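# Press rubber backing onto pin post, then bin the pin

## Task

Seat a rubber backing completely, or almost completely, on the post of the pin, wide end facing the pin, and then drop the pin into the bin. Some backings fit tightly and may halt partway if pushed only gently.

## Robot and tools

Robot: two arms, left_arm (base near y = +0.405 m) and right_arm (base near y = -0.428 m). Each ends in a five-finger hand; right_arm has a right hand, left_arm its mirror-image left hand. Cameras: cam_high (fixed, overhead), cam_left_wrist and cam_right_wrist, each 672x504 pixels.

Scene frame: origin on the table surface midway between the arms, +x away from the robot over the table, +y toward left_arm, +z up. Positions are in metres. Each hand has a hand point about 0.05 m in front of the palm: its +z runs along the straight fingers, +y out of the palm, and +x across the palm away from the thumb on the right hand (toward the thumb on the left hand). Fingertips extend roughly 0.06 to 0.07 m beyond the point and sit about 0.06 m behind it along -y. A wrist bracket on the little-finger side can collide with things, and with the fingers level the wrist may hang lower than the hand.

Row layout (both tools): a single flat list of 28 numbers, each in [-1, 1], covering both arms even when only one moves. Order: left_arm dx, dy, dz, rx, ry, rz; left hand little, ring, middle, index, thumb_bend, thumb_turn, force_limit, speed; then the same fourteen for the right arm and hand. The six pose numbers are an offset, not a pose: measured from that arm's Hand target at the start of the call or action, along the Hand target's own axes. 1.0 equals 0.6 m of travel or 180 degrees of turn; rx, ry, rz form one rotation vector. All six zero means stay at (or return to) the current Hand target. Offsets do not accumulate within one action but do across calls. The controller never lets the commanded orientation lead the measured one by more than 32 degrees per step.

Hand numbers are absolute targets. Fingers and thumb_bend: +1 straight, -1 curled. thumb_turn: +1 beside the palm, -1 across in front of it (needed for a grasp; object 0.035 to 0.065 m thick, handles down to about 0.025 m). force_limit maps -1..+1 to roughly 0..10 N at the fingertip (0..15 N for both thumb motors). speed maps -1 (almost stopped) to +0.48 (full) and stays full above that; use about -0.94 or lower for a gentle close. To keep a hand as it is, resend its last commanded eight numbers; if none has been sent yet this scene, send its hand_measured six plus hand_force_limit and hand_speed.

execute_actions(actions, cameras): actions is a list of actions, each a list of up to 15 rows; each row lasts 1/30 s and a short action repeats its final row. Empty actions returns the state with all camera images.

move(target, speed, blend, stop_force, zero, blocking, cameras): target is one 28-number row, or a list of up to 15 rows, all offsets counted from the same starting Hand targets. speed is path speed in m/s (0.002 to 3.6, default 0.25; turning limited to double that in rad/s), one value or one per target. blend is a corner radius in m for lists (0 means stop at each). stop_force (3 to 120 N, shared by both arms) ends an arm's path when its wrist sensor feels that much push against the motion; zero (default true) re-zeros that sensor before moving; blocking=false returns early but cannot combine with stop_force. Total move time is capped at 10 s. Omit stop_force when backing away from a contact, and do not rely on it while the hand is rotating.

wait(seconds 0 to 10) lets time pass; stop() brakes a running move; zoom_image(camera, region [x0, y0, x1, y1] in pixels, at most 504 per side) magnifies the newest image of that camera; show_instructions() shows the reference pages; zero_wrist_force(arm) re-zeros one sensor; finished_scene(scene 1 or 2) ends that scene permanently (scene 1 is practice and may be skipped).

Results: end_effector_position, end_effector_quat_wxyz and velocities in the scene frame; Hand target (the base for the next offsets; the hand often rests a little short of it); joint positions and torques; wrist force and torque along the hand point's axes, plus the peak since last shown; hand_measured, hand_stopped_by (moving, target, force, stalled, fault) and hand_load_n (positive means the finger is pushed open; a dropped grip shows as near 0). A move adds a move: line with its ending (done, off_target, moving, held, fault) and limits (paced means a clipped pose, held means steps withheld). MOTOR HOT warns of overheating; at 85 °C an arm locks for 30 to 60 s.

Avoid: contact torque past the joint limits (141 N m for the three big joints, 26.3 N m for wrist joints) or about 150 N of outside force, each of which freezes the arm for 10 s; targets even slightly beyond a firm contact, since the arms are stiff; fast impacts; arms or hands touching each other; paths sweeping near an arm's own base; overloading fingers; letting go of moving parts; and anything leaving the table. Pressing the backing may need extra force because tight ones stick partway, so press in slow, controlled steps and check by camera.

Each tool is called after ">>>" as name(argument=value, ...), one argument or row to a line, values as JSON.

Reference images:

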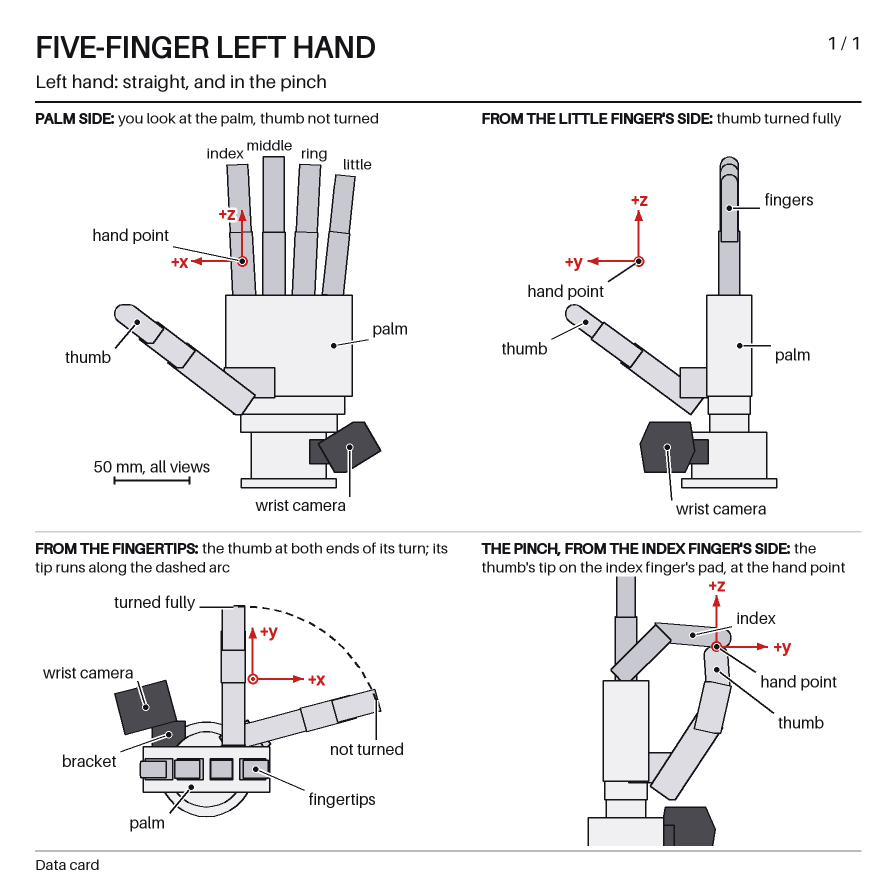

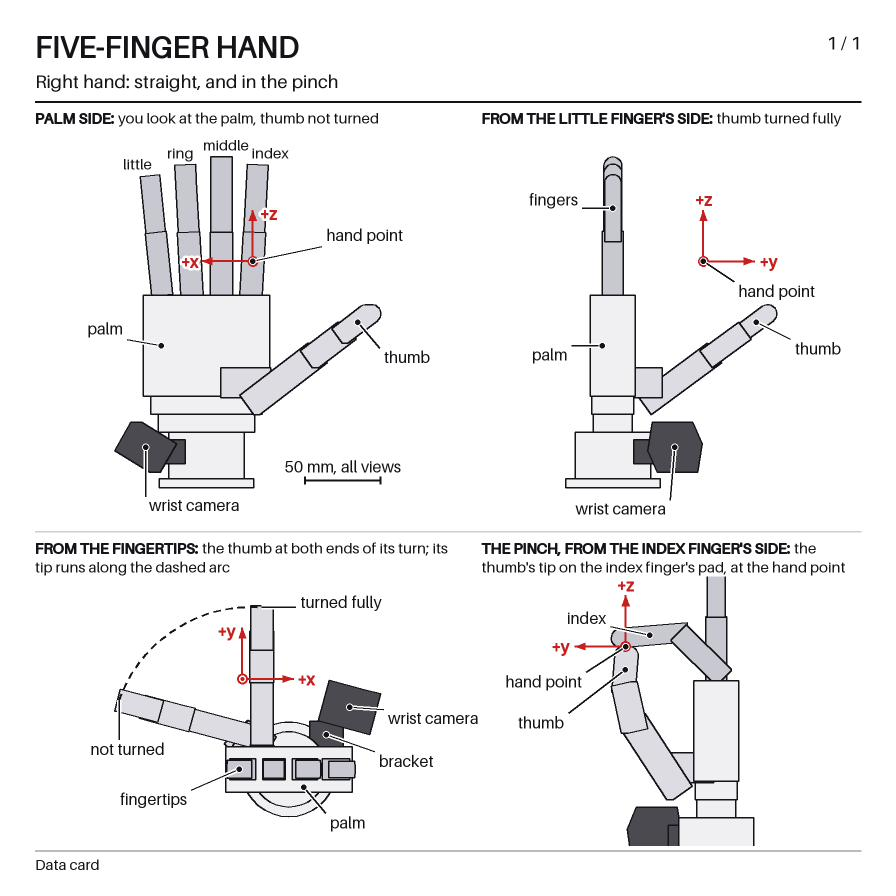

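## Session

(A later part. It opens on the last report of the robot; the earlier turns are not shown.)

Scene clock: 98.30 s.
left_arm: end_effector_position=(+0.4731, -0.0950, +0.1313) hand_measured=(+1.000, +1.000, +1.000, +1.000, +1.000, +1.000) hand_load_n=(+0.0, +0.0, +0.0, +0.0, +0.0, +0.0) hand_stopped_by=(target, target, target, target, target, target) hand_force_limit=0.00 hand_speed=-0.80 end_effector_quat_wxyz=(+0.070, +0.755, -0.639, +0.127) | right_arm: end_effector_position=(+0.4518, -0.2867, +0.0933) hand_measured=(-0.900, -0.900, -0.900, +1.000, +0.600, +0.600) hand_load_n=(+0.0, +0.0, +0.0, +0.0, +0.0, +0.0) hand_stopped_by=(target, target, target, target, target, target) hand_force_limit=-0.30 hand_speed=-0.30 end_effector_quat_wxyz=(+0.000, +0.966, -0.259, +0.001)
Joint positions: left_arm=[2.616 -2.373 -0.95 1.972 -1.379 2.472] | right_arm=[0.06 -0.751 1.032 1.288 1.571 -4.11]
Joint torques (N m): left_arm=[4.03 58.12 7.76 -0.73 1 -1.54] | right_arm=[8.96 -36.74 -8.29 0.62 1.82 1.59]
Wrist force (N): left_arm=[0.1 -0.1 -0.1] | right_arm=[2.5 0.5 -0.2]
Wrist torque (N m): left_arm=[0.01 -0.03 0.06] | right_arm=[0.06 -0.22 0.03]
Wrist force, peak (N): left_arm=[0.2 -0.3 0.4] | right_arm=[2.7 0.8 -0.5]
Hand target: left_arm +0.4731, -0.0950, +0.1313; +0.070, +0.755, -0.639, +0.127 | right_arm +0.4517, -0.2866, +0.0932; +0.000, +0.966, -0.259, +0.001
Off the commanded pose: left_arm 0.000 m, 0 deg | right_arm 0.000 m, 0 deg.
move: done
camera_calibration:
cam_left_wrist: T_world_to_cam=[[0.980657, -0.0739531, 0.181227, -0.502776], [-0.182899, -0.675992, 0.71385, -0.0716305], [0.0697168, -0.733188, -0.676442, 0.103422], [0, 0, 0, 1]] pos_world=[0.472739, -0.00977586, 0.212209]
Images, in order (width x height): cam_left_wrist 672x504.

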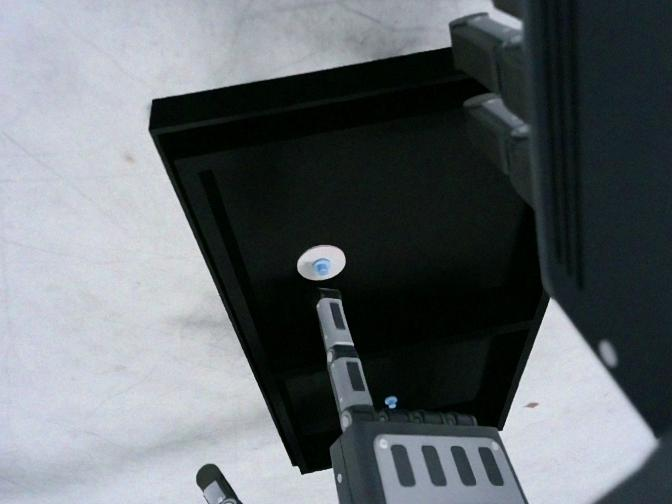

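>>> move(
  target=[0,0,0,0,0,0,1,1,1,1,1,1,0,-0.8,-0.0042,-0.0033,0.0167,0,0,0,-0.9,-0.9,-0.9,1,0.6,0.6,-0.3,-0.3],
  speed=0.05,
  stop_force=4,
  cameras=["cam_left_wrist"],
)

>>> zoom_image(
  camera="cam_left_wrist",
  region=[292, 238, 372, 318],
)

Scene clock: 100.43 s.
left_arm: end_effector_position=(+0.4731, -0.0950, +0.1313) hand_measured=(+1.000, +1.000, +1.000, +1.000, +1.000, +1.000) hand_load_n=(+0.0, +0.0, +0.0, +0.0, +0.0, +0.0) hand_stopped_by=(target, target, target, target, target, target) hand_force_limit=0.00 hand_speed=-0.80 end_effector_quat_wxyz=(+0.070, +0.755, -0.639, +0.127) | right_arm: end_effector_position=(+0.4506, -0.2836, +0.0831) hand_measured=(-0.900, -0.900, -0.900, +1.000, +0.600, +0.600) hand_load_n=(+0.0, +0.0, +0.0, +0.0, +0.0, +0.0) hand_stopped_by=(target, target, target, target, target, target) hand_force_limit=-0.30 hand_speed=-0.30 end_effector_quat_wxyz=(+0.000, +0.966, -0.259, +0.001)
Joint positions: left_arm=[2.616 -2.373 -0.95 1.972 -1.379 2.472] | right_arm=[0.066 -0.744 1.046 1.267 1.571 -4.105]
Joint torques (N m): left_arm=[4.65 58.28 7.7 -0.69 1.01 -1.46] | right_arm=[9.43 -35.35 -7.61 0.44 1.73 1.55]
Wrist force (N): left_arm=[0.2 -0.3 0.0] | right_arm=[2.3 0.7 -0.1]
Wrist torque (N m): left_arm=[-0.02 -0.03 0.07] | right_arm=[0.06 -0.21 0.03]
Wrist force, peak (N): left_arm=[0.6 -0.4 0.1] | right_arm=[2.9 0.6 -0.3]
Hand target: left_arm +0.4731, -0.0950, +0.1313; +0.070, +0.755, -0.639, +0.127 | right_arm +0.4506, -0.2836, +0.0831; +0.000, +0.966, -0.259, +0.001
Off the commanded pose: left_arm 0.000 m, 0 deg | right_arm 0.000 m, 0 deg.
move: done
camera_calibration:
cam_left_wrist: T_world_to_cam=[[0.980657, -0.0739531, 0.181227, -0.502776], [-0.182899, -0.675992, 0.71385, -0.0716305], [0.0697168, -0.733188, -0.676442, 0.103422], [0, 0, 0, 1]] pos_world=[0.472739, -0.00977586, 0.212209]
Images, in order (width x height): cam_left_wrist 672x504.

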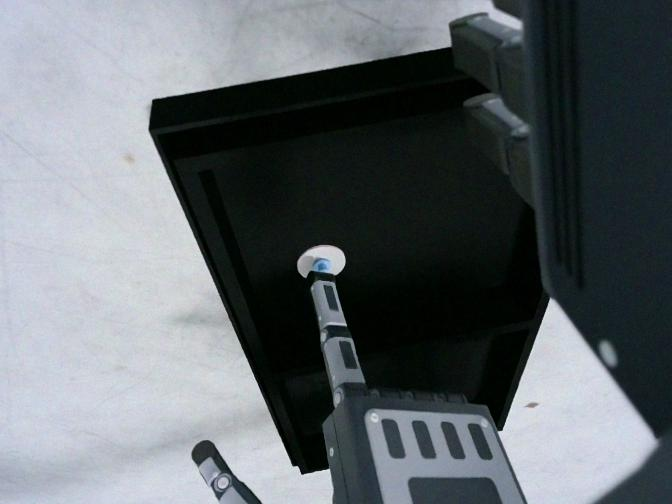

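Scaled by 6.300 from the camera's 672x504 image, which has a finer 960x720 frame.

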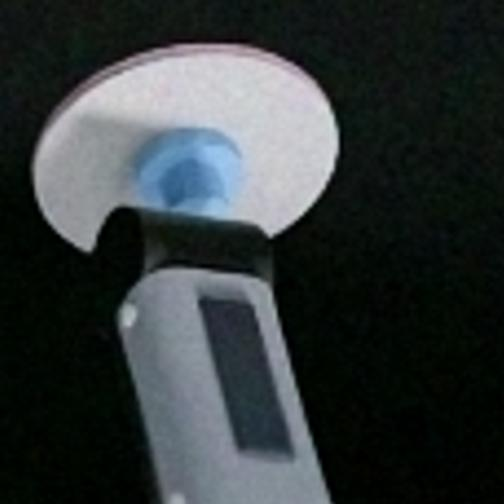

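>>> move(
  target=[
    [0,0,0,0,0,0,1,1,1,1,1,1,0,-0.8,0.0061,0.0022,0,0,0,0,-0.9,-0.9,-0.9,1,0.6,0.6,-0.3,-0.3],
    [0,0,0,0,0,0,1,1,1,1,1,1,0,-0.8,0.0061,0.0022,0.015,0,0,0,-0.9,-0.9,-0.9,1,0.6,0.6,-0.3,-0.3],
  ],
  speed=[0.03,0.012],
  stop_force=4,
  cameras=["cam_left_wrist"],
)

>>> zoom_image(
  camera="cam_left_wrist",
  region=[292, 238, 372, 318],
)

Scene clock: 104.33 s.
left_arm: end_effector_position=(+0.4731, -0.0950, +0.1313) hand_measured=(+1.000, +1.000, +1.000, +1.000, +1.000, +1.000) hand_load_n=(+0.0, +0.0, +0.0, +0.0, +0.0, +0.0) hand_stopped_by=(target, target, target, target, target, target) hand_force_limit=0.00 hand_speed=-0.80 end_effector_quat_wxyz=(+0.070, +0.755, -0.639, +0.127) | right_arm: end_effector_position=(+0.4531, -0.2866, +0.0774) hand_measured=(-0.900, -0.900, -0.900, +1.000, +0.600, +0.600) hand_load_n=(+0.0, +0.0, +0.0, +0.0, +0.0, +0.0) hand_stopped_by=(target, target, target, target, target, target) hand_force_limit=-0.30 hand_speed=-0.30 end_effector_quat_wxyz=(+0.000, +0.966, -0.259, +0.001)
Joint positions: left_arm=[2.616 -2.373 -0.95 1.972 -1.379 2.472] | right_arm=[0.06 -0.735 1.045 1.259 1.571 -4.11]
Joint torques (N m): left_arm=[5.12 57.89 7.9 -0.66 0.94 -1.44] | right_arm=[-5.69 -60.34 -23.14 3.94 1.24 -1.15]
Wrist force (N): left_arm=[0.1 -0.1 0.0] | right_arm=[2.2 0.4 -4.9]
Wrist torque (N m): left_arm=[0.02 -0.02 0.07] | right_arm=[0.34 -0.22 0.18]
Wrist force, peak (N): left_arm=[0.5 -0.2 0.0] | right_arm=[3.2 -0.9 -12.9]
Hand target: left_arm +0.4731, -0.0950, +0.1313; +0.070, +0.755, -0.639, +0.127 | right_arm +0.4531, -0.2865, +0.0774; +0.000, +0.966, -0.259, +0.001 (not the last commanded pose)
Off the commanded pose: left_arm 0.000 m, 0 deg | right_arm 0.003 m, 0 deg.
move: contact (right_arm); path passed 1 of 2 targets
camera_calibration:
cam_left_wrist: T_world_to_cam=[[0.980657, -0.0739531, 0.181227, -0.502776], [-0.182899, -0.675992, 0.71385, -0.0716305], [0.0697168, -0.733188, -0.676442, 0.103422], [0, 0, 0, 1]] pos_world=[0.472739, -0.00977586, 0.212209]
Images, in order (width x height): cam_left_wrist 672x504.

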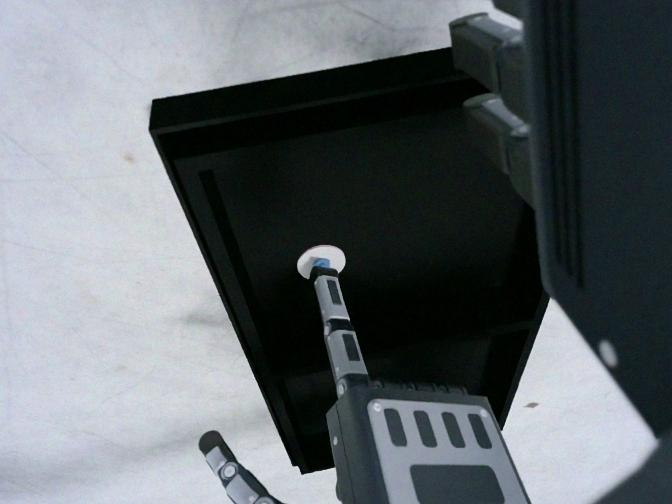

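Scaled by 6.300 from the camera's 672x504 image, which has a finer 960x720 frame.

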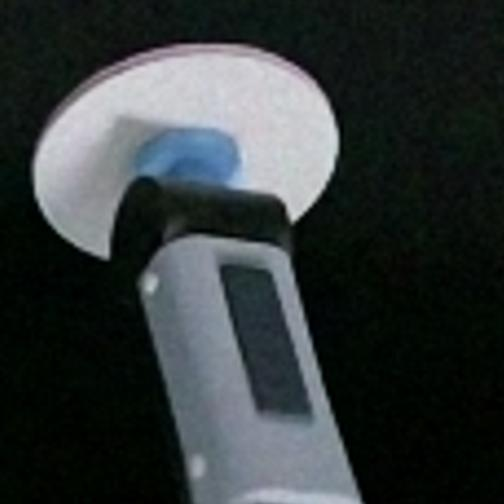

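>>> move(
  target=[0,0,0,0,0,0,1,1,1,1,1,1,0,-0.8,0.0013,0,0.0117,0,0,0,-0.9,-0.9,-0.9,1,0.6,0.6,-0.3,-0.3],
  speed=0.012,
  stop_force=20,
  cameras=["cam_left_wrist"],
)

>>> zoom_image(
  camera="cam_left_wrist",
  region=[292, 238, 372, 318],
)

Scene clock: 106.17 s.
left_arm: end_effector_position=(+0.4731, -0.0950, +0.1313) hand_measured=(+1.000, +1.000, +1.000, +1.000, +1.000, +1.000) hand_load_n=(+0.0, +0.0, +0.0, +0.0, +0.0, +0.0) hand_stopped_by=(target, target, target, target, target, target) hand_force_limit=0.00 hand_speed=-0.80 end_effector_quat_wxyz=(+0.070, +0.755, -0.639, +0.127) | right_arm: end_effector_position=(+0.4532, -0.2866, +0.0763) hand_measured=(-0.900, -0.900, -0.900, +1.000, +0.600, +0.600) hand_load_n=(+0.0, +0.0, +0.0, +0.0, +0.0, +0.5) hand_stopped_by=(target, target, target, target, target, target) hand_force_limit=-0.30 hand_speed=-0.30 end_effector_quat_wxyz=(+0.000, +0.966, -0.259, +0.001)
Joint positions: left_arm=[2.616 -2.373 -0.95 1.972 -1.379 2.472] | right_arm=[0.06 -0.734 1.046 1.257 1.571 -4.11]
Joint torques (N m): left_arm=[6.23 57.67 8.48 -0.6 0.88 -1.24] | right_arm=[5.34 -48.34 -19.42 0.69 1.21 1.27]
Wrist force (N): left_arm=[0.3 0.0 0.0] | right_arm=[0.8 -0.4 -26.8]
Wrist torque (N m): left_arm=[0.03 -0.05 0.07] | right_arm=[1.61 -0.40 0.09]
Wrist force, peak (N): left_arm=[0.5 -0.2 0.1] | right_arm=[1.5 -1.2 -36.6]
Hand target: left_arm +0.4731, -0.0950, +0.1313; +0.070, +0.755, -0.639, +0.127 | right_arm +0.4532, -0.2866, +0.0763; +0.000, +0.966, -0.259, +0.001 (not the last commanded pose)
Off the commanded pose: left_arm 0.000 m, 0 deg | right_arm 0.006 m, 0 deg.
move: contact (right_arm)
camera_calibration:
cam_left_wrist: T_world_to_cam=[[0.980657, -0.0739531, 0.181227, -0.502776], [-0.182899, -0.675992, 0.71385, -0.0716305], [0.0697168, -0.733188, -0.676442, 0.103422], [0, 0, 0, 1]] pos_world=[0.472739, -0.00977586, 0.212209]
Images, in order (width x height): cam_left_wrist 672x504.

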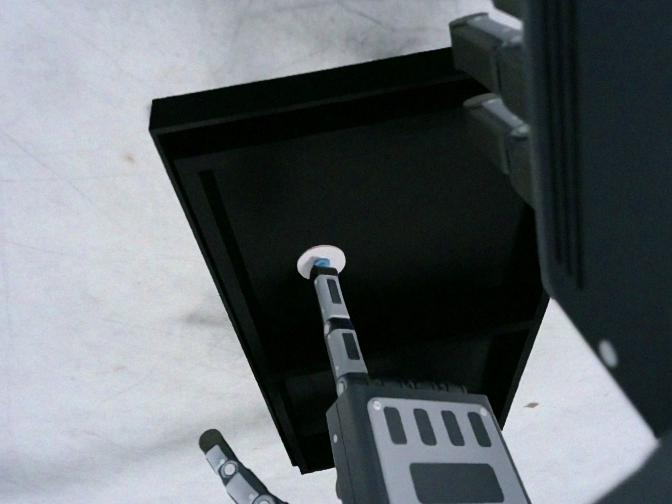

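Scaled by 6.300 from the camera's 672x504 image, which has a finer 960x720 frame.

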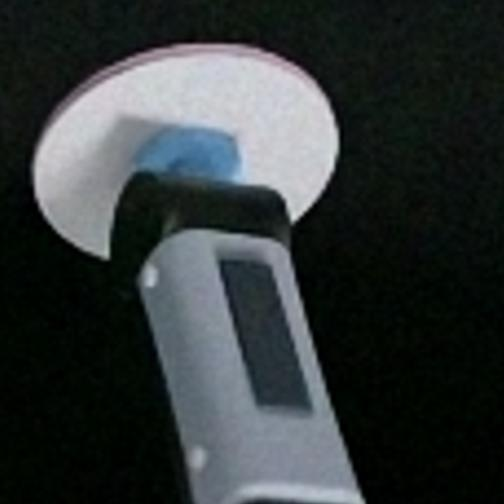

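>>> move(
  target=[0,0,0,0,0,0,1,1,1,1,1,1,0,-0.8,0,0,-0.05,0,0,0,-0.9,-0.9,-0.9,1,0.6,0.6,-0.3,-0.3],
  speed=0.08,
  cameras=["cam_left_wrist"],
)

>>> zoom_image(
  camera="cam_left_wrist",
  region=[297, 238, 347, 288],
)

>>> zoom_image(
  camera="cam_left_wrist",
  region=[308, 250, 338, 280],
)

Scene clock: 107.77 s.
left_arm: end_effector_position=(+0.4731, -0.0950, +0.1313) hand_measured=(+1.000, +1.000, +1.000, +1.000, +1.000, +1.000) hand_load_n=(+0.0, +0.0, +0.0, +0.0, +0.0, +0.0) hand_stopped_by=(target, target, target, target, target, target) hand_force_limit=0.00 hand_speed=-0.80 end_effector_quat_wxyz=(+0.070, +0.755, -0.639, +0.127) | right_arm: end_effector_position=(+0.4532, -0.2866, +0.1061) hand_measured=(-0.900, -0.900, -0.900, +1.000, +0.600, +0.600) hand_load_n=(+0.0, +0.5, +0.5, +0.0, +0.0, +0.0) hand_stopped_by=(target, target, target, target, target, target) hand_force_limit=-0.30 hand_speed=-0.30 end_effector_quat_wxyz=(+0.000, +0.966, -0.259, +0.001) end_effector_velocity=(+0.000, +0.000, +0.002) end_effector_angular_velocity=(+0.000, +0.002, +0.002)
Joint positions: left_arm=[2.616 -2.373 -0.95 1.972 -1.379 2.472] | right_arm=[0.06 -0.757 1.009 1.317 1.571 -4.11]
Joint velocities: left_arm=[within noise] | right_arm=[0 -0.001 -0.003 0.005 0 -0.002]
Joint torques (N m): left_arm=[6.38 58.3 8.03 -0.63 0.97 -1.23] | right_arm=[7.71 -61.65 -23.83 4.64 0.18 1.36]
Wrist force (N): left_arm=[0.2 -0.2 0.2] | right_arm=[2.5 0.6 -0.5]
Wrist torque (N m): left_arm=[0.00 -0.03 0.08] | right_arm=[0.09 -0.18 0.19]
Wrist force, peak (N): left_arm=[0.5 -0.3 0.0] | right_arm=[0.7 -0.3 -27.1]
Hand target: left_arm +0.4731, -0.0950, +0.1313; +0.070, +0.755, -0.639, +0.127 | right_arm +0.4532, -0.2866, +0.1063; +0.000, +0.966, -0.259, +0.001
Off the commanded pose: left_arm 0.000 m, 0 deg | right_arm 0.000 m, 0 deg.
move: done
camera_calibration:
cam_left_wrist: T_world_to_cam=[[0.980657, -0.0739531, 0.181227, -0.502776], [-0.182899, -0.675992, 0.71385, -0.0716305], [0.0697168, -0.733188, -0.676442, 0.103422], [0, 0, 0, 1]] pos_world=[0.472739, -0.00977586, 0.212209]
Images, in order (width x height): cam_left_wrist 672x504.

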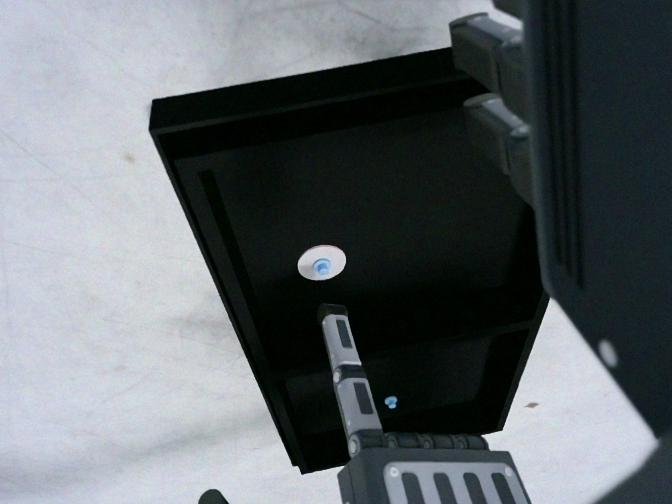

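Scaled by 10.080 from the camera's 672x504 image, which has a finer 960x720 frame.

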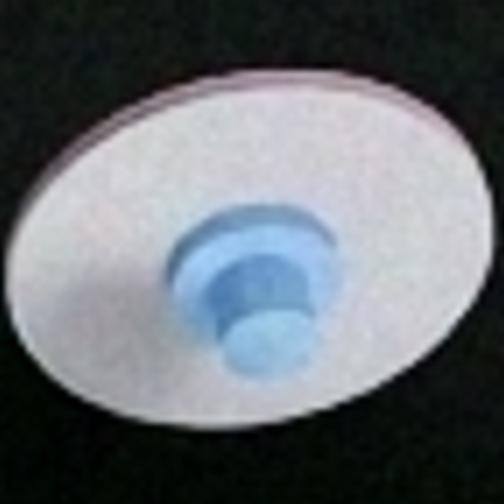

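Scaled by 16.800 from the camera's 672x504 image, which has a finer 960x720 frame.

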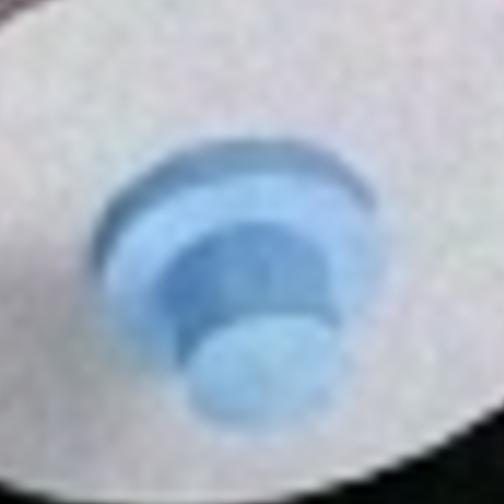

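>>> move(
  target=[
    [0,0,0,0,0,0,1,1,1,1,1,1,0,-0.8,0,0,0.043,0,0,0,-0.9,-0.9,-0.9,1,0.6,0.6,-0.3,-0.3],
    [0,0,0,0,0,0,1,1,1,1,1,1,0,-0.8,0,0,0.0633,0,0,0,-0.9,-0.9,-0.9,1,0.6,0.6,-0.3,-0.3],
  ],
  speed=[0.06,0.007],
  stop_force=28,
  cameras=["cam_left_wrist"],
)

>>> zoom_image(
  camera="cam_left_wrist",
  region=[297, 238, 347, 288],
)

Scene clock: 112.43 s.
left_arm: end_effector_position=(+0.4731, -0.0950, +0.1313) hand_measured=(+1.000, +1.000, +1.000, +1.000, +1.000, +1.000) hand_load_n=(+0.0, +0.0, +0.0, +0.0, +0.0, +0.0) hand_stopped_by=(target, target, target, target, target, target) hand_force_limit=0.00 hand_speed=-0.80 end_effector_quat_wxyz=(+0.070, +0.755, -0.639, +0.127) | right_arm: end_effector_position=(+0.4532, -0.2866, +0.0762) hand_measured=(-0.900, -0.900, -0.900, +1.000, +0.600, +0.600) hand_load_n=(+0.0, +0.0, +0.0, +0.0, +0.0, +0.0) hand_stopped_by=(target, target, target, target, target, target) hand_force_limit=-0.30 hand_speed=-0.30 end_effector_quat_wxyz=(+0.000, +0.966, -0.259, +0.001)
Joint positions: left_arm=[2.616 -2.373 -0.95 1.972 -1.379 2.472] | right_arm=[0.06 -0.734 1.046 1.256 1.571 -4.11]
Joint torques (N m): left_arm=[7.54 58.67 8.07 -0.75 1.01 -0.95] | right_arm=[4.21 -46.44 -16.75 0.79 1.06 -0.01]
Wrist force (N): left_arm=[0.0 -0.2 0.2] | right_arm=[3.4 -0.2 -30.2]
Wrist torque (N m): left_arm=[-0.01 -0.01 0.06] | right_arm=[1.88 -0.23 0.25]
Wrist force, peak (N): left_arm=[0.5 -0.2 0.1] | right_arm=[3.9 -1.0 -35.8]
Hand target: left_arm +0.4731, -0.0950, +0.1313; +0.070, +0.755, -0.639, +0.127 | right_arm +0.4532, -0.2866, +0.0762; +0.000, +0.966, -0.259, +0.001 (not the last commanded pose)
Off the commanded pose: left_arm 0.000 m, 0 deg | right_arm 0.008 m, 0 deg.
move: contact (right_arm); path passed 1 of 2 targets
camera_calibration:
cam_left_wrist: T_world_to_cam=[[0.980657, -0.0739531, 0.181227, -0.502776], [-0.182899, -0.675992, 0.71385, -0.0716305], [0.0697168, -0.733188, -0.676442, 0.103422], [0, 0, 0, 1]] pos_world=[0.472739, -0.00977586, 0.212209]
Images, in order (width x height): cam_left_wrist 672x504.

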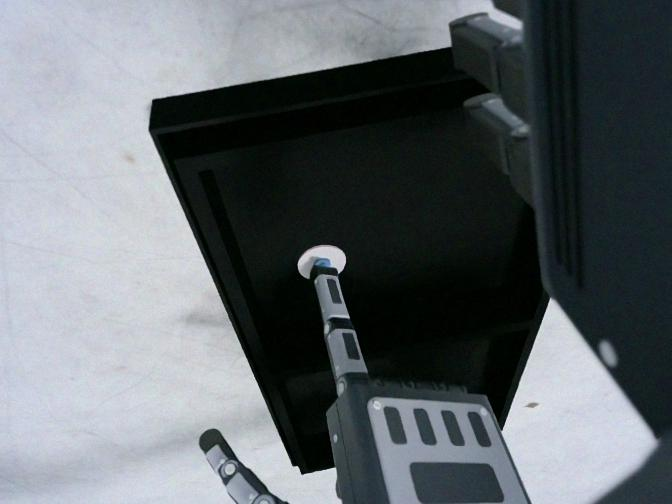

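Scaled by 10.080 from the camera's 672x504 image, which has a finer 960x720 frame.

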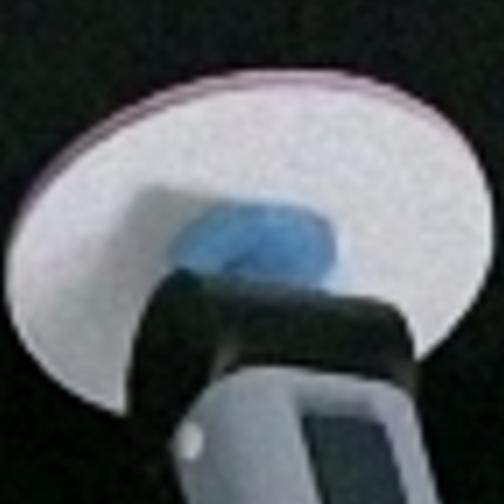

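>>> move(
  target=[
    [0.0281,-0.0057,-0.0957,0,0,0,-0.9,-0.9,-0.9,-0.46,0.15,0.3,-0.3,-0.3,0,0,-0.1,0,0,0,-0.9,-0.9,-0.9,1,0.6,0.6,-0.3,-0.3],
    [0.0083,-0.0062,-0.1188,0.1761,0.1048,0.3803,-0.9,-0.9,-0.9,-0.46,0.15,0.3,-0.3,-0.3,-0.0167,0.3818,-0.2897,0,0,0,-0.9,-0.9,-0.9,1,0.6,0.6,-0.3,-0.3],
  ],
  speed=[0.15,0.4],
  blend=[0.02,0],
  cameras=["cam_high","cam_left_wrist","cam_right_wrist"],
)

Scene clock: 120.63 s.
left_arm: end_effector_position=(+0.4703, -0.0800, +0.2012) hand_measured=(-0.900, -0.900, -0.900, -0.460, +0.150, +0.300) hand_load_n=(+0.0, +0.0, +0.5, +0.0, +0.0, +0.0) hand_stopped_by=(target, target, target, target, target, target) hand_force_limit=-0.30 hand_speed=-0.30 end_effector_quat_wxyz=(+0.111, -0.234, +0.872, -0.416) end_effector_velocity=(+0.000, +0.000, +0.001) end_effector_angular_velocity=(-0.001, -0.004, -0.006) | right_arm: end_effector_position=(+0.3294, -0.4797, +0.2497) hand_measured=(-0.900, -0.900, -0.900, +1.000, +0.600, +0.600) hand_load_n=(+0.0, +0.0, +0.0, +0.0, +0.0, +0.0) hand_stopped_by=(target, target, target, target, target, target) hand_force_limit=-0.30 hand_speed=-0.30 end_effector_quat_wxyz=(+0.000, +0.966, -0.259, +0.001)
Joint positions: left_arm=[2.644 -1.991 -1.34 2.557 -1.121 3.543] | right_arm=[-0.348 -1.221 1.378 1.411 1.57 -4.518]
Joint velocities: left_arm=[0.001 0.001 -0.001 0.001 0.004 0.006] | right_arm=[within noise]
Joint torques (N m): left_arm=[10.85 51.04 8.53 0.85 1.52 2.9] | right_arm=[-7.89 -45.56 -7.81 4.6 -1.65 -1.51]
Wrist force (N): left_arm=[-0.4 -0.7 -0.8] | right_arm=[2.3 0.6 -0.8]
Wrist torque (N m): left_arm=[0.04 -0.01 -0.17] | right_arm=[0.08 -0.13 0.16]
Wrist force, peak (N): left_arm=[-0.1 -0.7 -0.9] | right_arm=[3.4 -0.3 -30.6]
Hand target: left_arm +0.4703, -0.0800, +0.2012; +0.111, -0.234, +0.872, -0.416 | right_arm +0.3294, -0.4798, +0.2497; +0.000, +0.966, -0.259, +0.001
Off the commanded pose: left_arm 0.000 m, 0 deg | right_arm 0.000 m, 0 deg.
move: done
camera_calibration:
cam_left_wrist: T_world_to_cam=[[0.0488977, -0.622266, 0.781277, -0.237971], [-0.988137, 0.0838742, 0.128648, 0.44529], [-0.145582, -0.778299, -0.610783, 0.246299], [0, 0, 0, 1]] pos_world=[0.4875, 0.00626479, 0.27907]
cam_right_wrist: T_world_to_cam=[[-0.310965, -0.950259, -0.0175805, -0.344963], [-0.799009, 0.251363, 0.546261, 0.247626], [-0.51467, 0.183915, -0.837431, 0.581536], [0, 0, 0, 1]] pos_world=[0.389883, -0.497001, 0.345663]

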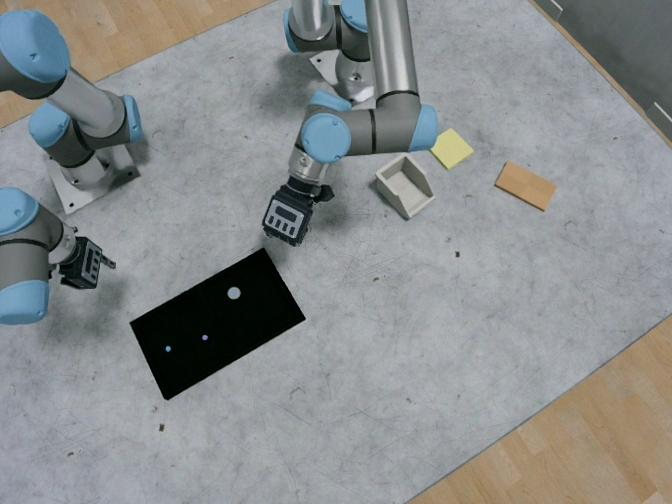

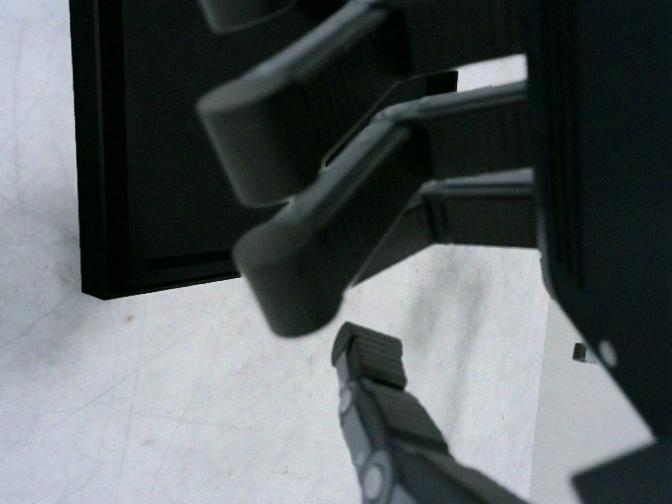

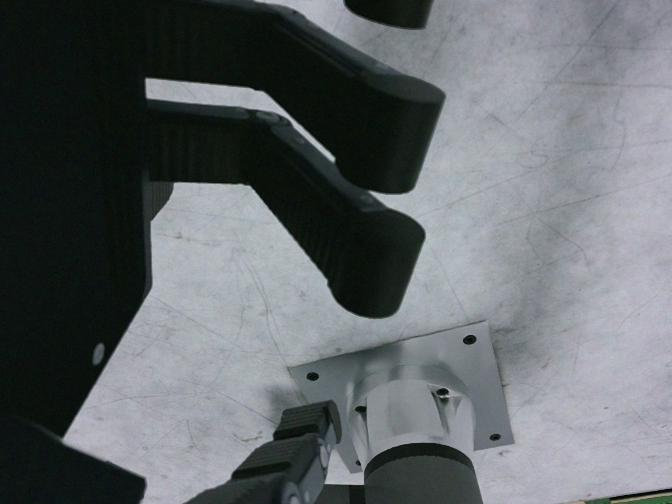

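>>> zoom_image(
  camera="cam_high",
  region=[355, 135, 455, 235],
)

>>> zoom_image(
  camera="cam_high",
  region=[200, 260, 270, 330],
)

Scaled by 5.040 from the camera's 672x504 image, which has a finer 960x720 frame.

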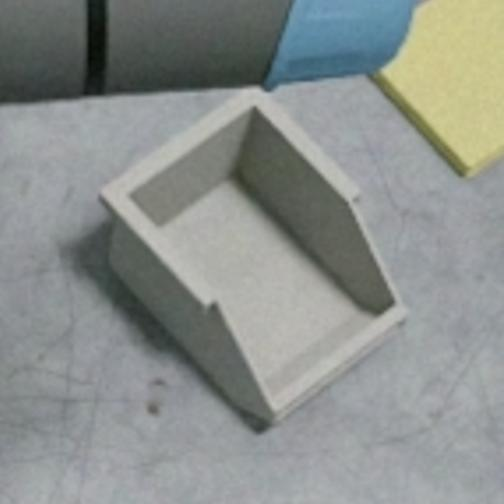

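Scaled by 7.200 from the camera's 672x504 image, which has a finer 960x720 frame.

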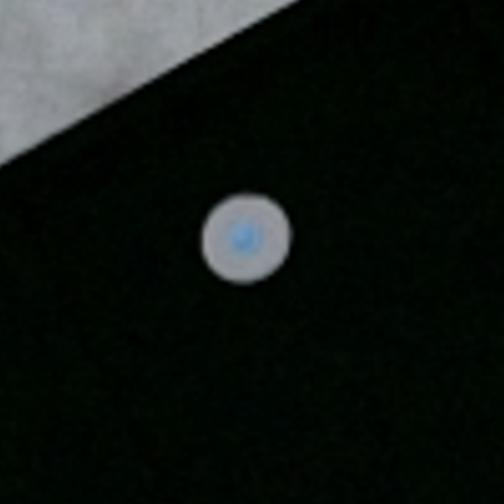

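>>> move(
  target=[0.0910,0.0215,0.3473,0,0,0,-0.9,-0.9,-0.9,-0.46,0.15,0.3,-0.3,-0.3,0,0,0,0,0,0,-0.9,-0.9,-0.9,1,0.6,0.6,-0.3,-0.3],
  speed=0.2,
  cameras=["cam_left_wrist"],
)

>>> zoom_image(
  camera="cam_left_wrist",
  region=[140, 230, 340, 380],
)

Scene clock: 128.20 s.
left_arm: end_effector_position=(+0.4999, -0.2405, +0.0601) hand_measured=(-0.900, -0.900, -0.900, -0.460, +0.150, +0.300) hand_load_n=(+0.0, +0.0, +0.0, +0.0, +0.0, +0.0) hand_stopped_by=(target, target, target, target, target, target) hand_force_limit=-0.30 hand_speed=-0.30 end_effector_quat_wxyz=(+0.111, -0.234, +0.872, -0.416) | right_arm: end_effector_position=(+0.3294, -0.4798, +0.2497) hand_measured=(-0.900, -0.900, -0.900, +1.000, +0.600, +0.600) hand_load_n=(+0.0, +0.0, +0.0, +0.0, +0.0, +0.0) hand_stopped_by=(target, target, target, target, target, target) hand_force_limit=-0.30 hand_speed=-0.30 end_effector_quat_wxyz=(+0.000, +0.966, -0.259, +0.001)
Joint positions: left_arm=[2.429 -2.412 -1.005 2.7 -1.279 3.387] | right_arm=[-0.348 -1.221 1.378 1.411 1.57 -4.518]
Joint torques (N m): left_arm=[-10.76 39.34 31.5 -1.51 -1.26 -2.73] | right_arm=[-8.11 -46.4 -8.42 4.49 -1.73 -1.38]
Wrist force (N): left_arm=[0.0 -1.0 -0.6] | right_arm=[2.3 0.8 -0.8]
Wrist torque (N m): left_arm=[-0.02 -0.08 0.00] | right_arm=[0.11 -0.15 0.17]
Wrist force, peak (N): left_arm=[-0.5 -1.0 -1.3] | right_arm=[2.6 0.7 -0.8]
Hand target: left_arm +0.4999, -0.2405, +0.0600; +0.111, -0.234, +0.872, -0.416 | right_arm +0.3294, -0.4798, +0.2497; +0.000, +0.966, -0.259, +0.001
Off the commanded pose: left_arm 0.000 m, 0 deg | right_arm 0.000 m, 0 deg.
move: done
camera_calibration:
cam_left_wrist: T_world_to_cam=[[0.0483111, -0.62205, 0.781486, -0.228683], [-0.98815, 0.0843564, 0.128233, 0.506282], [-0.145691, -0.77842, -0.610603, 0.0396], [0, 0, 0, 1]] pos_world=[0.5171, -0.154135, 0.13797]
Images, in order (width x height): cam_left_wrist 672x504.

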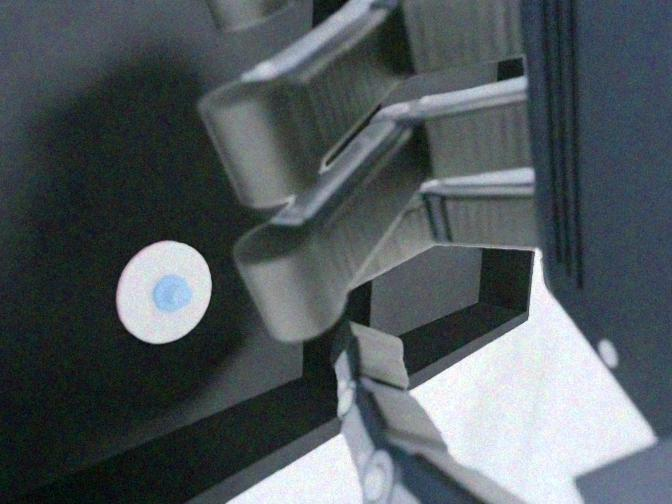

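Scaled by 2.520 from the camera's 672x504 image, which has a finer 960x720 frame.

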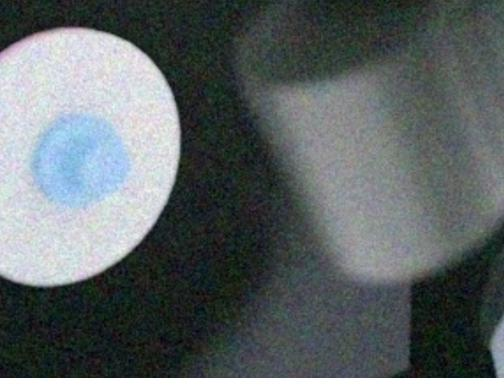

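>>> zoom_image(
  camera="cam_left_wrist",
  region=[145, 265, 205, 325],
)

Scaled by 8.400 from the camera's 672x504 image, which has a finer 960x720 frame.

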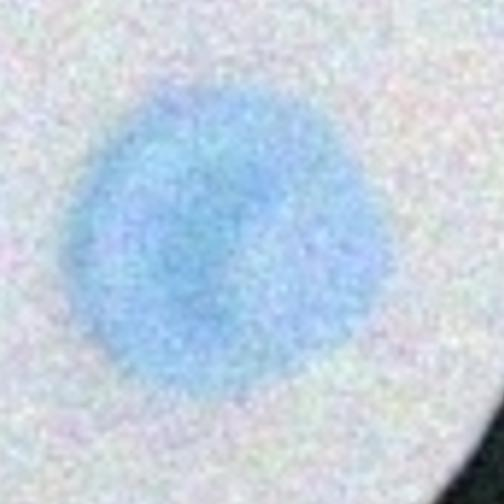

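>>> move(
  target=[0.0028,0.0408,0.0292,0,0,0,-0.9,-0.9,-0.9,-0.46,0.15,0.3,-0.3,-0.3,0,0,0,0,0,0,-0.9,-0.9,-0.9,1,0.6,0.6,-0.3,-0.3],
  speed=0.1,
  cameras=["cam_left_wrist"],
)

>>> zoom_image(
  camera="cam_left_wrist",
  region=[200, 270, 300, 350],
)

Scene clock: 130.17 s.
left_arm: end_effector_position=(+0.4975, -0.2398, +0.0302) hand_measured=(-0.900, -0.900, -0.900, -0.460, +0.150, +0.300) hand_load_n=(+0.0, +0.0, +0.0, +0.0, +0.0, +0.0) hand_stopped_by=(target, target, target, target, target, target) hand_force_limit=-0.30 hand_speed=-0.30 end_effector_quat_wxyz=(+0.111, -0.234, +0.872, -0.416) | right_arm: end_effector_position=(+0.3294, -0.4798, +0.2497) hand_measured=(-0.900, -0.900, -0.900, +1.000, +0.600, +0.600) hand_load_n=(+0.0, +0.0, +0.0, +0.0, -0.5, +0.0) hand_stopped_by=(target, target, target, target, target, target) hand_force_limit=-0.30 hand_speed=-0.30 end_effector_quat_wxyz=(+0.000, +0.966, -0.259, +0.001)
Joint positions: left_arm=[2.427 -2.431 -1.048 2.763 -1.281 3.386] | right_arm=[-0.348 -1.221 1.378 1.411 1.57 -4.518]
Joint torques (N m): left_arm=[-10.58 40.06 7.1 0.97 -1.07 -2.65] | right_arm=[-7.8 -47.1 -8.76 4.59 -1.53 -1.38]
Wrist force (N): left_arm=[-0.2 -1.0 -0.8] | right_arm=[2.1 0.5 -0.8]
Wrist torque (N m): left_arm=[0.00 -0.06 0.00] | right_arm=[0.06 -0.11 0.15]
Wrist force, peak (N): left_arm=[0.0 -1.2 -1.0] | right_arm=[2.6 0.7 -0.6]
Hand target: left_arm +0.4975, -0.2398, +0.0300; +0.111, -0.234, +0.872, -0.416 | right_arm +0.3294, -0.4798, +0.2497; +0.000, +0.966, -0.259, +0.001
Off the commanded pose: left_arm 0.000 m, 0 deg | right_arm 0.000 m, 0 deg.
move: done
camera_calibration:
cam_left_wrist: T_world_to_cam=[[0.0483769, -0.62212, 0.781426, -0.204871], [-0.988134, 0.0843742, 0.128347, 0.507775], [-0.14578, -0.778362, -0.610656, 0.0215352], [0, 0, 0, 1]] pos_world=[0.5148, -0.153535, 0.10807]
Images, in order (width x height): cam_left_wrist 672x504.

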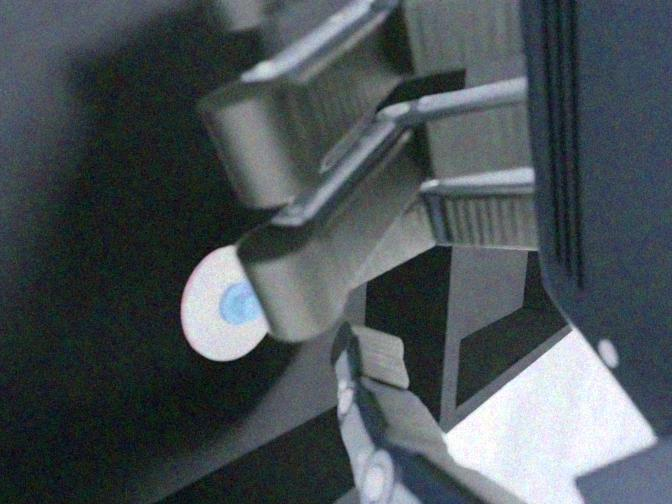

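Scaled by 5.040 from the camera's 672x504 image, which has a finer 960x720 frame.

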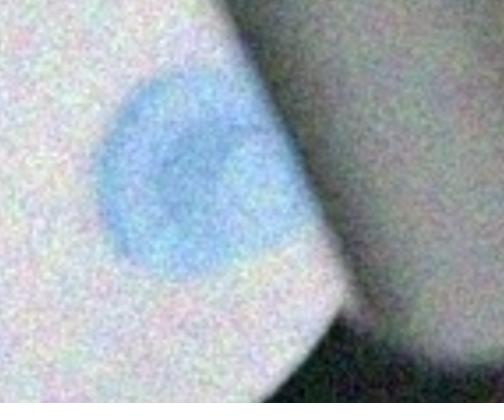

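>>> move(
  target=[
    [-0.0006,0.0153,0.0129,0,0,0,-0.9,-0.9,-0.9,-0.46,0.15,0.3,-0.3,-0.3,0,0,0,0,0,0,-0.9,-0.9,-0.9,1,0.6,0.6,-0.3,-0.3],
    [-0.0006,0.0309,0.0255,0,0,0,-0.9,-0.9,-0.9,-0.46,0.15,0.3,-0.3,-0.3,0,0,0,0,0,0,-0.9,-0.9,-0.9,1,0.6,0.6,-0.3,-0.3],
  ],
  speed=[0.05,0.01],
  stop_force=3,
  cameras=["cam_left_wrist"],
)

>>> zoom_image(
  camera="cam_left_wrist",
  region=[230, 280, 350, 380],
)

Scene clock: 133.13 s.
left_arm: end_effector_position=(+0.4980, -0.2399, +0.0106) hand_measured=(-0.900, -0.900, -0.900, -0.460, +0.150, +0.300) hand_load_n=(+0.0, +0.0, +0.0, -3.5, +0.0, +0.0) hand_stopped_by=(target, target, target, target, target, target) hand_force_limit=-0.30 hand_speed=-0.30 end_effector_quat_wxyz=(+0.111, -0.234, +0.872, -0.416) | right_arm: end_effector_position=(+0.3294, -0.4798, +0.2497) hand_measured=(-0.900, -0.900, -0.900, +1.000, +0.600, +0.600) hand_load_n=(+0.0, +0.0, +0.0, +0.0, +0.0, +0.0) hand_stopped_by=(target, target, target, target, target, target) hand_force_limit=-0.30 hand_speed=-0.30 end_effector_quat_wxyz=(+0.000, +0.966, -0.259, +0.001)
Joint positions: left_arm=[2.428 -2.45 -1.065 2.799 -1.28 3.386] | right_arm=[-0.348 -1.221 1.378 1.411 1.57 -4.518]
Joint torques (N m): left_arm=[9 62.73 29.58 -0.96 -1.24 2.93] | right_arm=[-7.22 -45.53 -8.74 4.44 -1.54 -1.31]
Wrist force (N): left_arm=[0.1 -3.3 -2.9] | right_arm=[2.3 0.7 -0.6]
Wrist torque (N m): left_arm=[-0.11 -0.08 0.02] | right_arm=[0.08 -0.15 0.17]
Wrist force, peak (N): left_arm=[-0.2 -9.2 -3.4] | right_arm=[2.6 0.5 -0.8]
Hand target: left_arm +0.4980, -0.2399, +0.0106; +0.111, -0.234, +0.872, -0.416 (not the last commanded pose) | right_arm +0.3294, -0.4798, +0.2497; +0.000, +0.966, -0.259, +0.001
Off the commanded pose: left_arm 0.005 m, 0 deg | right_arm 0.000 m, 0 deg.
move: contact (left_arm); path passed 1 of 2 targets
camera_calibration:
cam_left_wrist: T_world_to_cam=[[0.0483769, -0.62212, 0.781426, -0.189574], [-0.988134, 0.0843742, 0.128347, 0.510686], [-0.14578, -0.778362, -0.610656, 0.00962467], [0, 0, 0, 1]] pos_world=[0.5152, -0.153535, 0.0884704]
Images, in order (width x height): cam_left_wrist 672x504.

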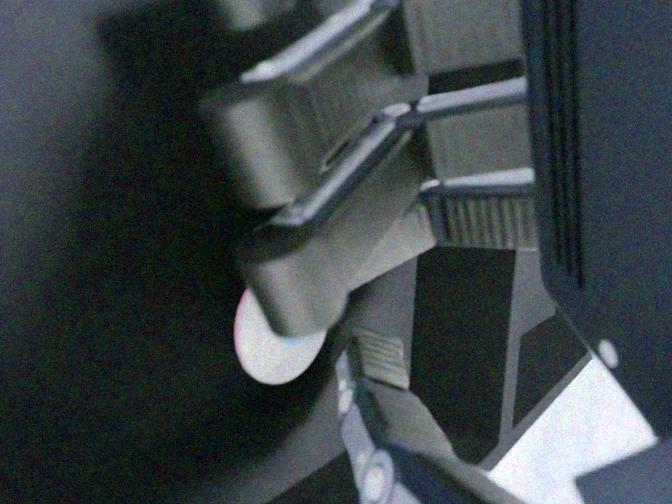

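Scaled by 4.200 from the camera's 672x504 image, which has a finer 960x720 frame.

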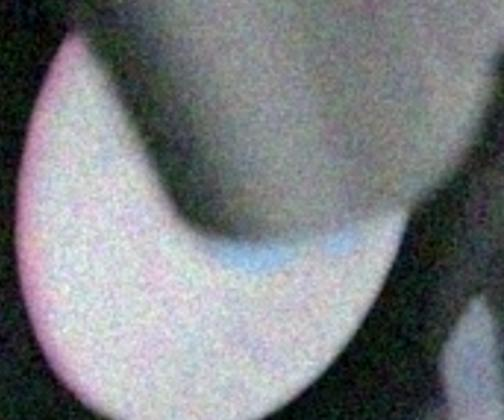

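>>> move(
  target=[0,-0.0028,-0.0023,0,0,0,-0.9,-0.9,-0.9,-0.46,0.15,0.3,-0.3,-0.3,0,0,0,0,0,0,-0.9,-0.9,-0.9,1,0.6,0.6,-0.3,-0.3],
  speed=0.02,
  cameras=["cam_left_wrist","cam_high"],
)

>>> zoom_image(
  camera="cam_left_wrist",
  region=[230, 280, 350, 380],
)

Scene clock: 137.43 s.
left_arm: end_effector_position=(+0.4980, -0.2399, +0.0126) hand_measured=(-0.900, -0.900, -0.900, -0.460, +0.150, +0.300) hand_load_n=(+0.0, +0.0, +0.5, +0.0, +0.0, +0.0) hand_stopped_by=(target, target, target, target, target, target) hand_force_limit=-0.30 hand_speed=-0.30 end_effector_quat_wxyz=(+0.111, -0.234, +0.872, -0.416) | right_arm: end_effector_position=(+0.3294, -0.4798, +0.2497) hand_measured=(-0.900, -0.900, -0.900, +1.000, +0.600, +0.600) hand_load_n=(+0.0, +0.0, +0.0, +0.0, +0.0, +0.0) hand_stopped_by=(target, target, target, target, target, target) hand_force_limit=-0.30 hand_speed=-0.30 end_effector_quat_wxyz=(+0.000, +0.966, -0.259, +0.001)
Joint positions: left_arm=[2.428 -2.448 -1.064 2.796 -1.28 3.386] | right_arm=[-0.348 -1.221 1.378 1.411 1.57 -4.518]
Joint torques (N m): left_arm=[7.39 64.37 30.05 -1.58 -0.6 2.85] | right_arm=[-7.21 -46.1 -9.25 4.26 -1.54 -1.31]
Wrist force (N): left_arm=[0.2 -0.9 -1.0] | right_arm=[2.3 0.5 -0.6]
Wrist torque (N m): left_arm=[0.01 -0.11 0.01] | right_arm=[0.05 -0.15 0.15]
Wrist force, peak (N): left_arm=[0.3 -3.5 -3.2] | right_arm=[2.6 0.6 -0.9]
Hand target: left_arm +0.4980, -0.2399, +0.0128; +0.111, -0.234, +0.872, -0.416 | right_arm +0.3294, -0.4798, +0.2497; +0.000, +0.966, -0.259, +0.001
Off the commanded pose: left_arm 0.000 m, 0 deg | right_arm 0.000 m, 0 deg.
move: done
camera_calibration:
cam_left_wrist: T_world_to_cam=[[0.048377, -0.622117, 0.781429, -0.191215], [-0.988148, 0.0842977, 0.128286, 0.510418], [-0.145682, -0.778373, -0.610665, 0.0108557], [0, 0, 0, 1]] pos_world=[0.5152, -0.153535, 0.0905704]
Images, in order (width x height): cam_high 672x504, cam_left_wrist 672x504.

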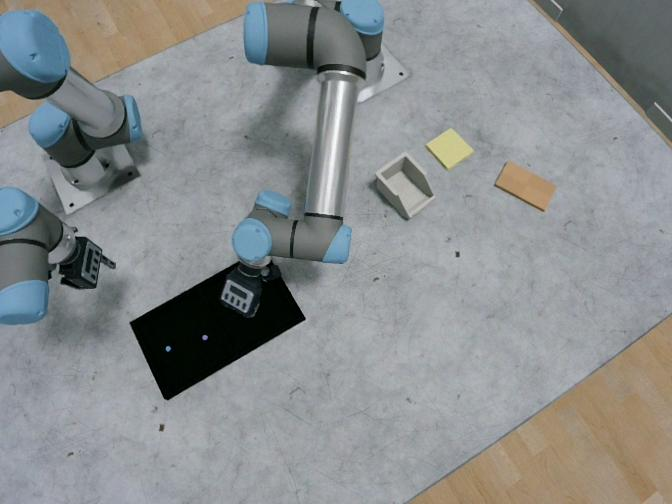

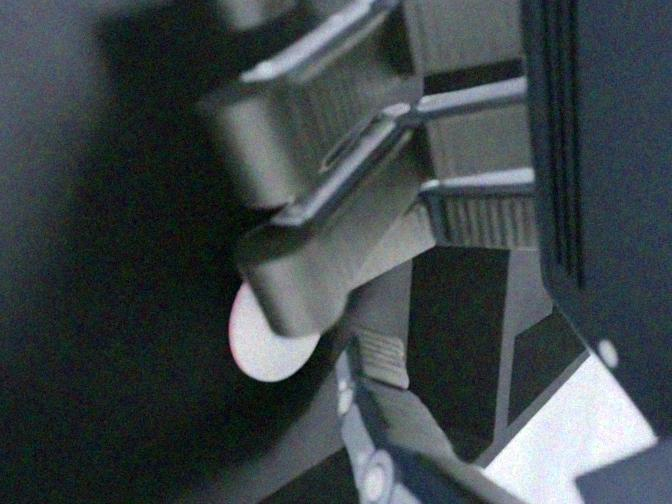

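Scaled by 4.200 from the camera's 672x504 image, which has a finer 960x720 frame.

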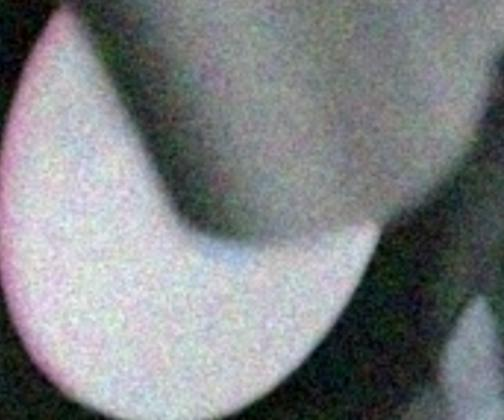

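>>> move(
  target=[
    [0,-0.0006,-0.0005,0,0,0,-0.9,-0.9,-0.9,-0.46,0.15,0.3,-0.3,-0.3,0,0,0,0,0,0,-0.9,-0.9,-0.9,1,0.6,0.6,-0.3,-0.3],
    [0,-0.0006,-0.0005,0,0,0,-0.9,-0.9,-0.9,-0.46,0.15,-0.4,-0.3,-0.9,0,0,0,0,0,0,-0.9,-0.9,-0.9,1,0.6,0.6,-0.3,-0.3],
  ],
  speed=0.02,
  cameras=["cam_left_wrist"],
)

Scene clock: 144.23 s.
left_arm: end_effector_position=(+0.4980, -0.2399, +0.0133) hand_measured=(-0.900, -0.900, -0.900, -0.460, +0.150, -0.102) hand_load_n=(+0.0, +0.0, +0.0, -0.5, +1.0, +6.0) hand_stopped_by=(target, target, target, target, target, force) hand_force_limit=-0.30 hand_speed=-0.90 end_effector_quat_wxyz=(+0.111, -0.234, +0.872, -0.416) | right_arm: end_effector_position=(+0.3294, -0.4798, +0.2497) hand_measured=(-0.900, -0.900, -0.900, +1.000, +0.600, +0.600) hand_load_n=(+0.0, +0.0, -0.5, +0.0, +0.0, +0.0) hand_stopped_by=(target, target, target, target, target, target) hand_force_limit=-0.30 hand_speed=-0.30 end_effector_quat_wxyz=(+0.000, +0.966, -0.259, +0.001)
Joint positions: left_arm=[2.428 -2.448 -1.063 2.795 -1.28 3.386] | right_arm=[-0.348 -1.221 1.378 1.411 1.57 -4.518]
Joint torques (N m): left_arm=[10.4 63.54 29.19 -1.43 0.83 2.92] | right_arm=[-7.37 -46.06 -8.34 4.19 -1.4 -1.07]
Wrist force (N): left_arm=[0.4 -2.4 -1.5] | right_arm=[2.3 0.7 -0.9]
Wrist torque (N m): left_arm=[-0.06 -0.09 0.00] | right_arm=[0.10 -0.15 0.16]
Wrist force, peak (N): left_arm=[0.4 -2.7 -1.5] | right_arm=[2.6 0.7 -0.8]
Hand target: left_arm +0.4980, -0.2398, +0.0132; +0.111, -0.234, +0.872, -0.416 | right_arm +0.3294, -0.4798, +0.2497; +0.000, +0.966, -0.259, +0.001
Off the commanded pose: left_arm 0.000 m, 0 deg | right_arm 0.000 m, 0 deg.
move: done
camera_calibration:
cam_left_wrist: T_world_to_cam=[[0.048388, -0.622056, 0.781476, -0.191684], [-0.988146, 0.0843076, 0.128294, 0.510341], [-0.14569, -0.778421, -0.610603, 0.0112136], [0, 0, 0, 1]] pos_world=[0.5152, -0.153535, 0.0911704]
Images, in order (width x height): cam_left_wrist 672x504.

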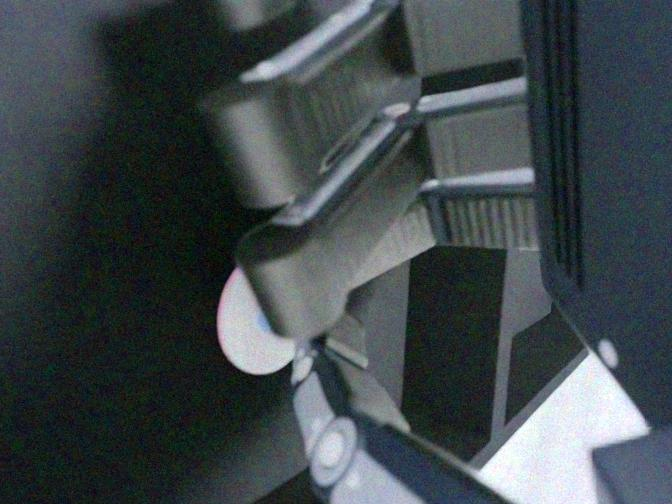

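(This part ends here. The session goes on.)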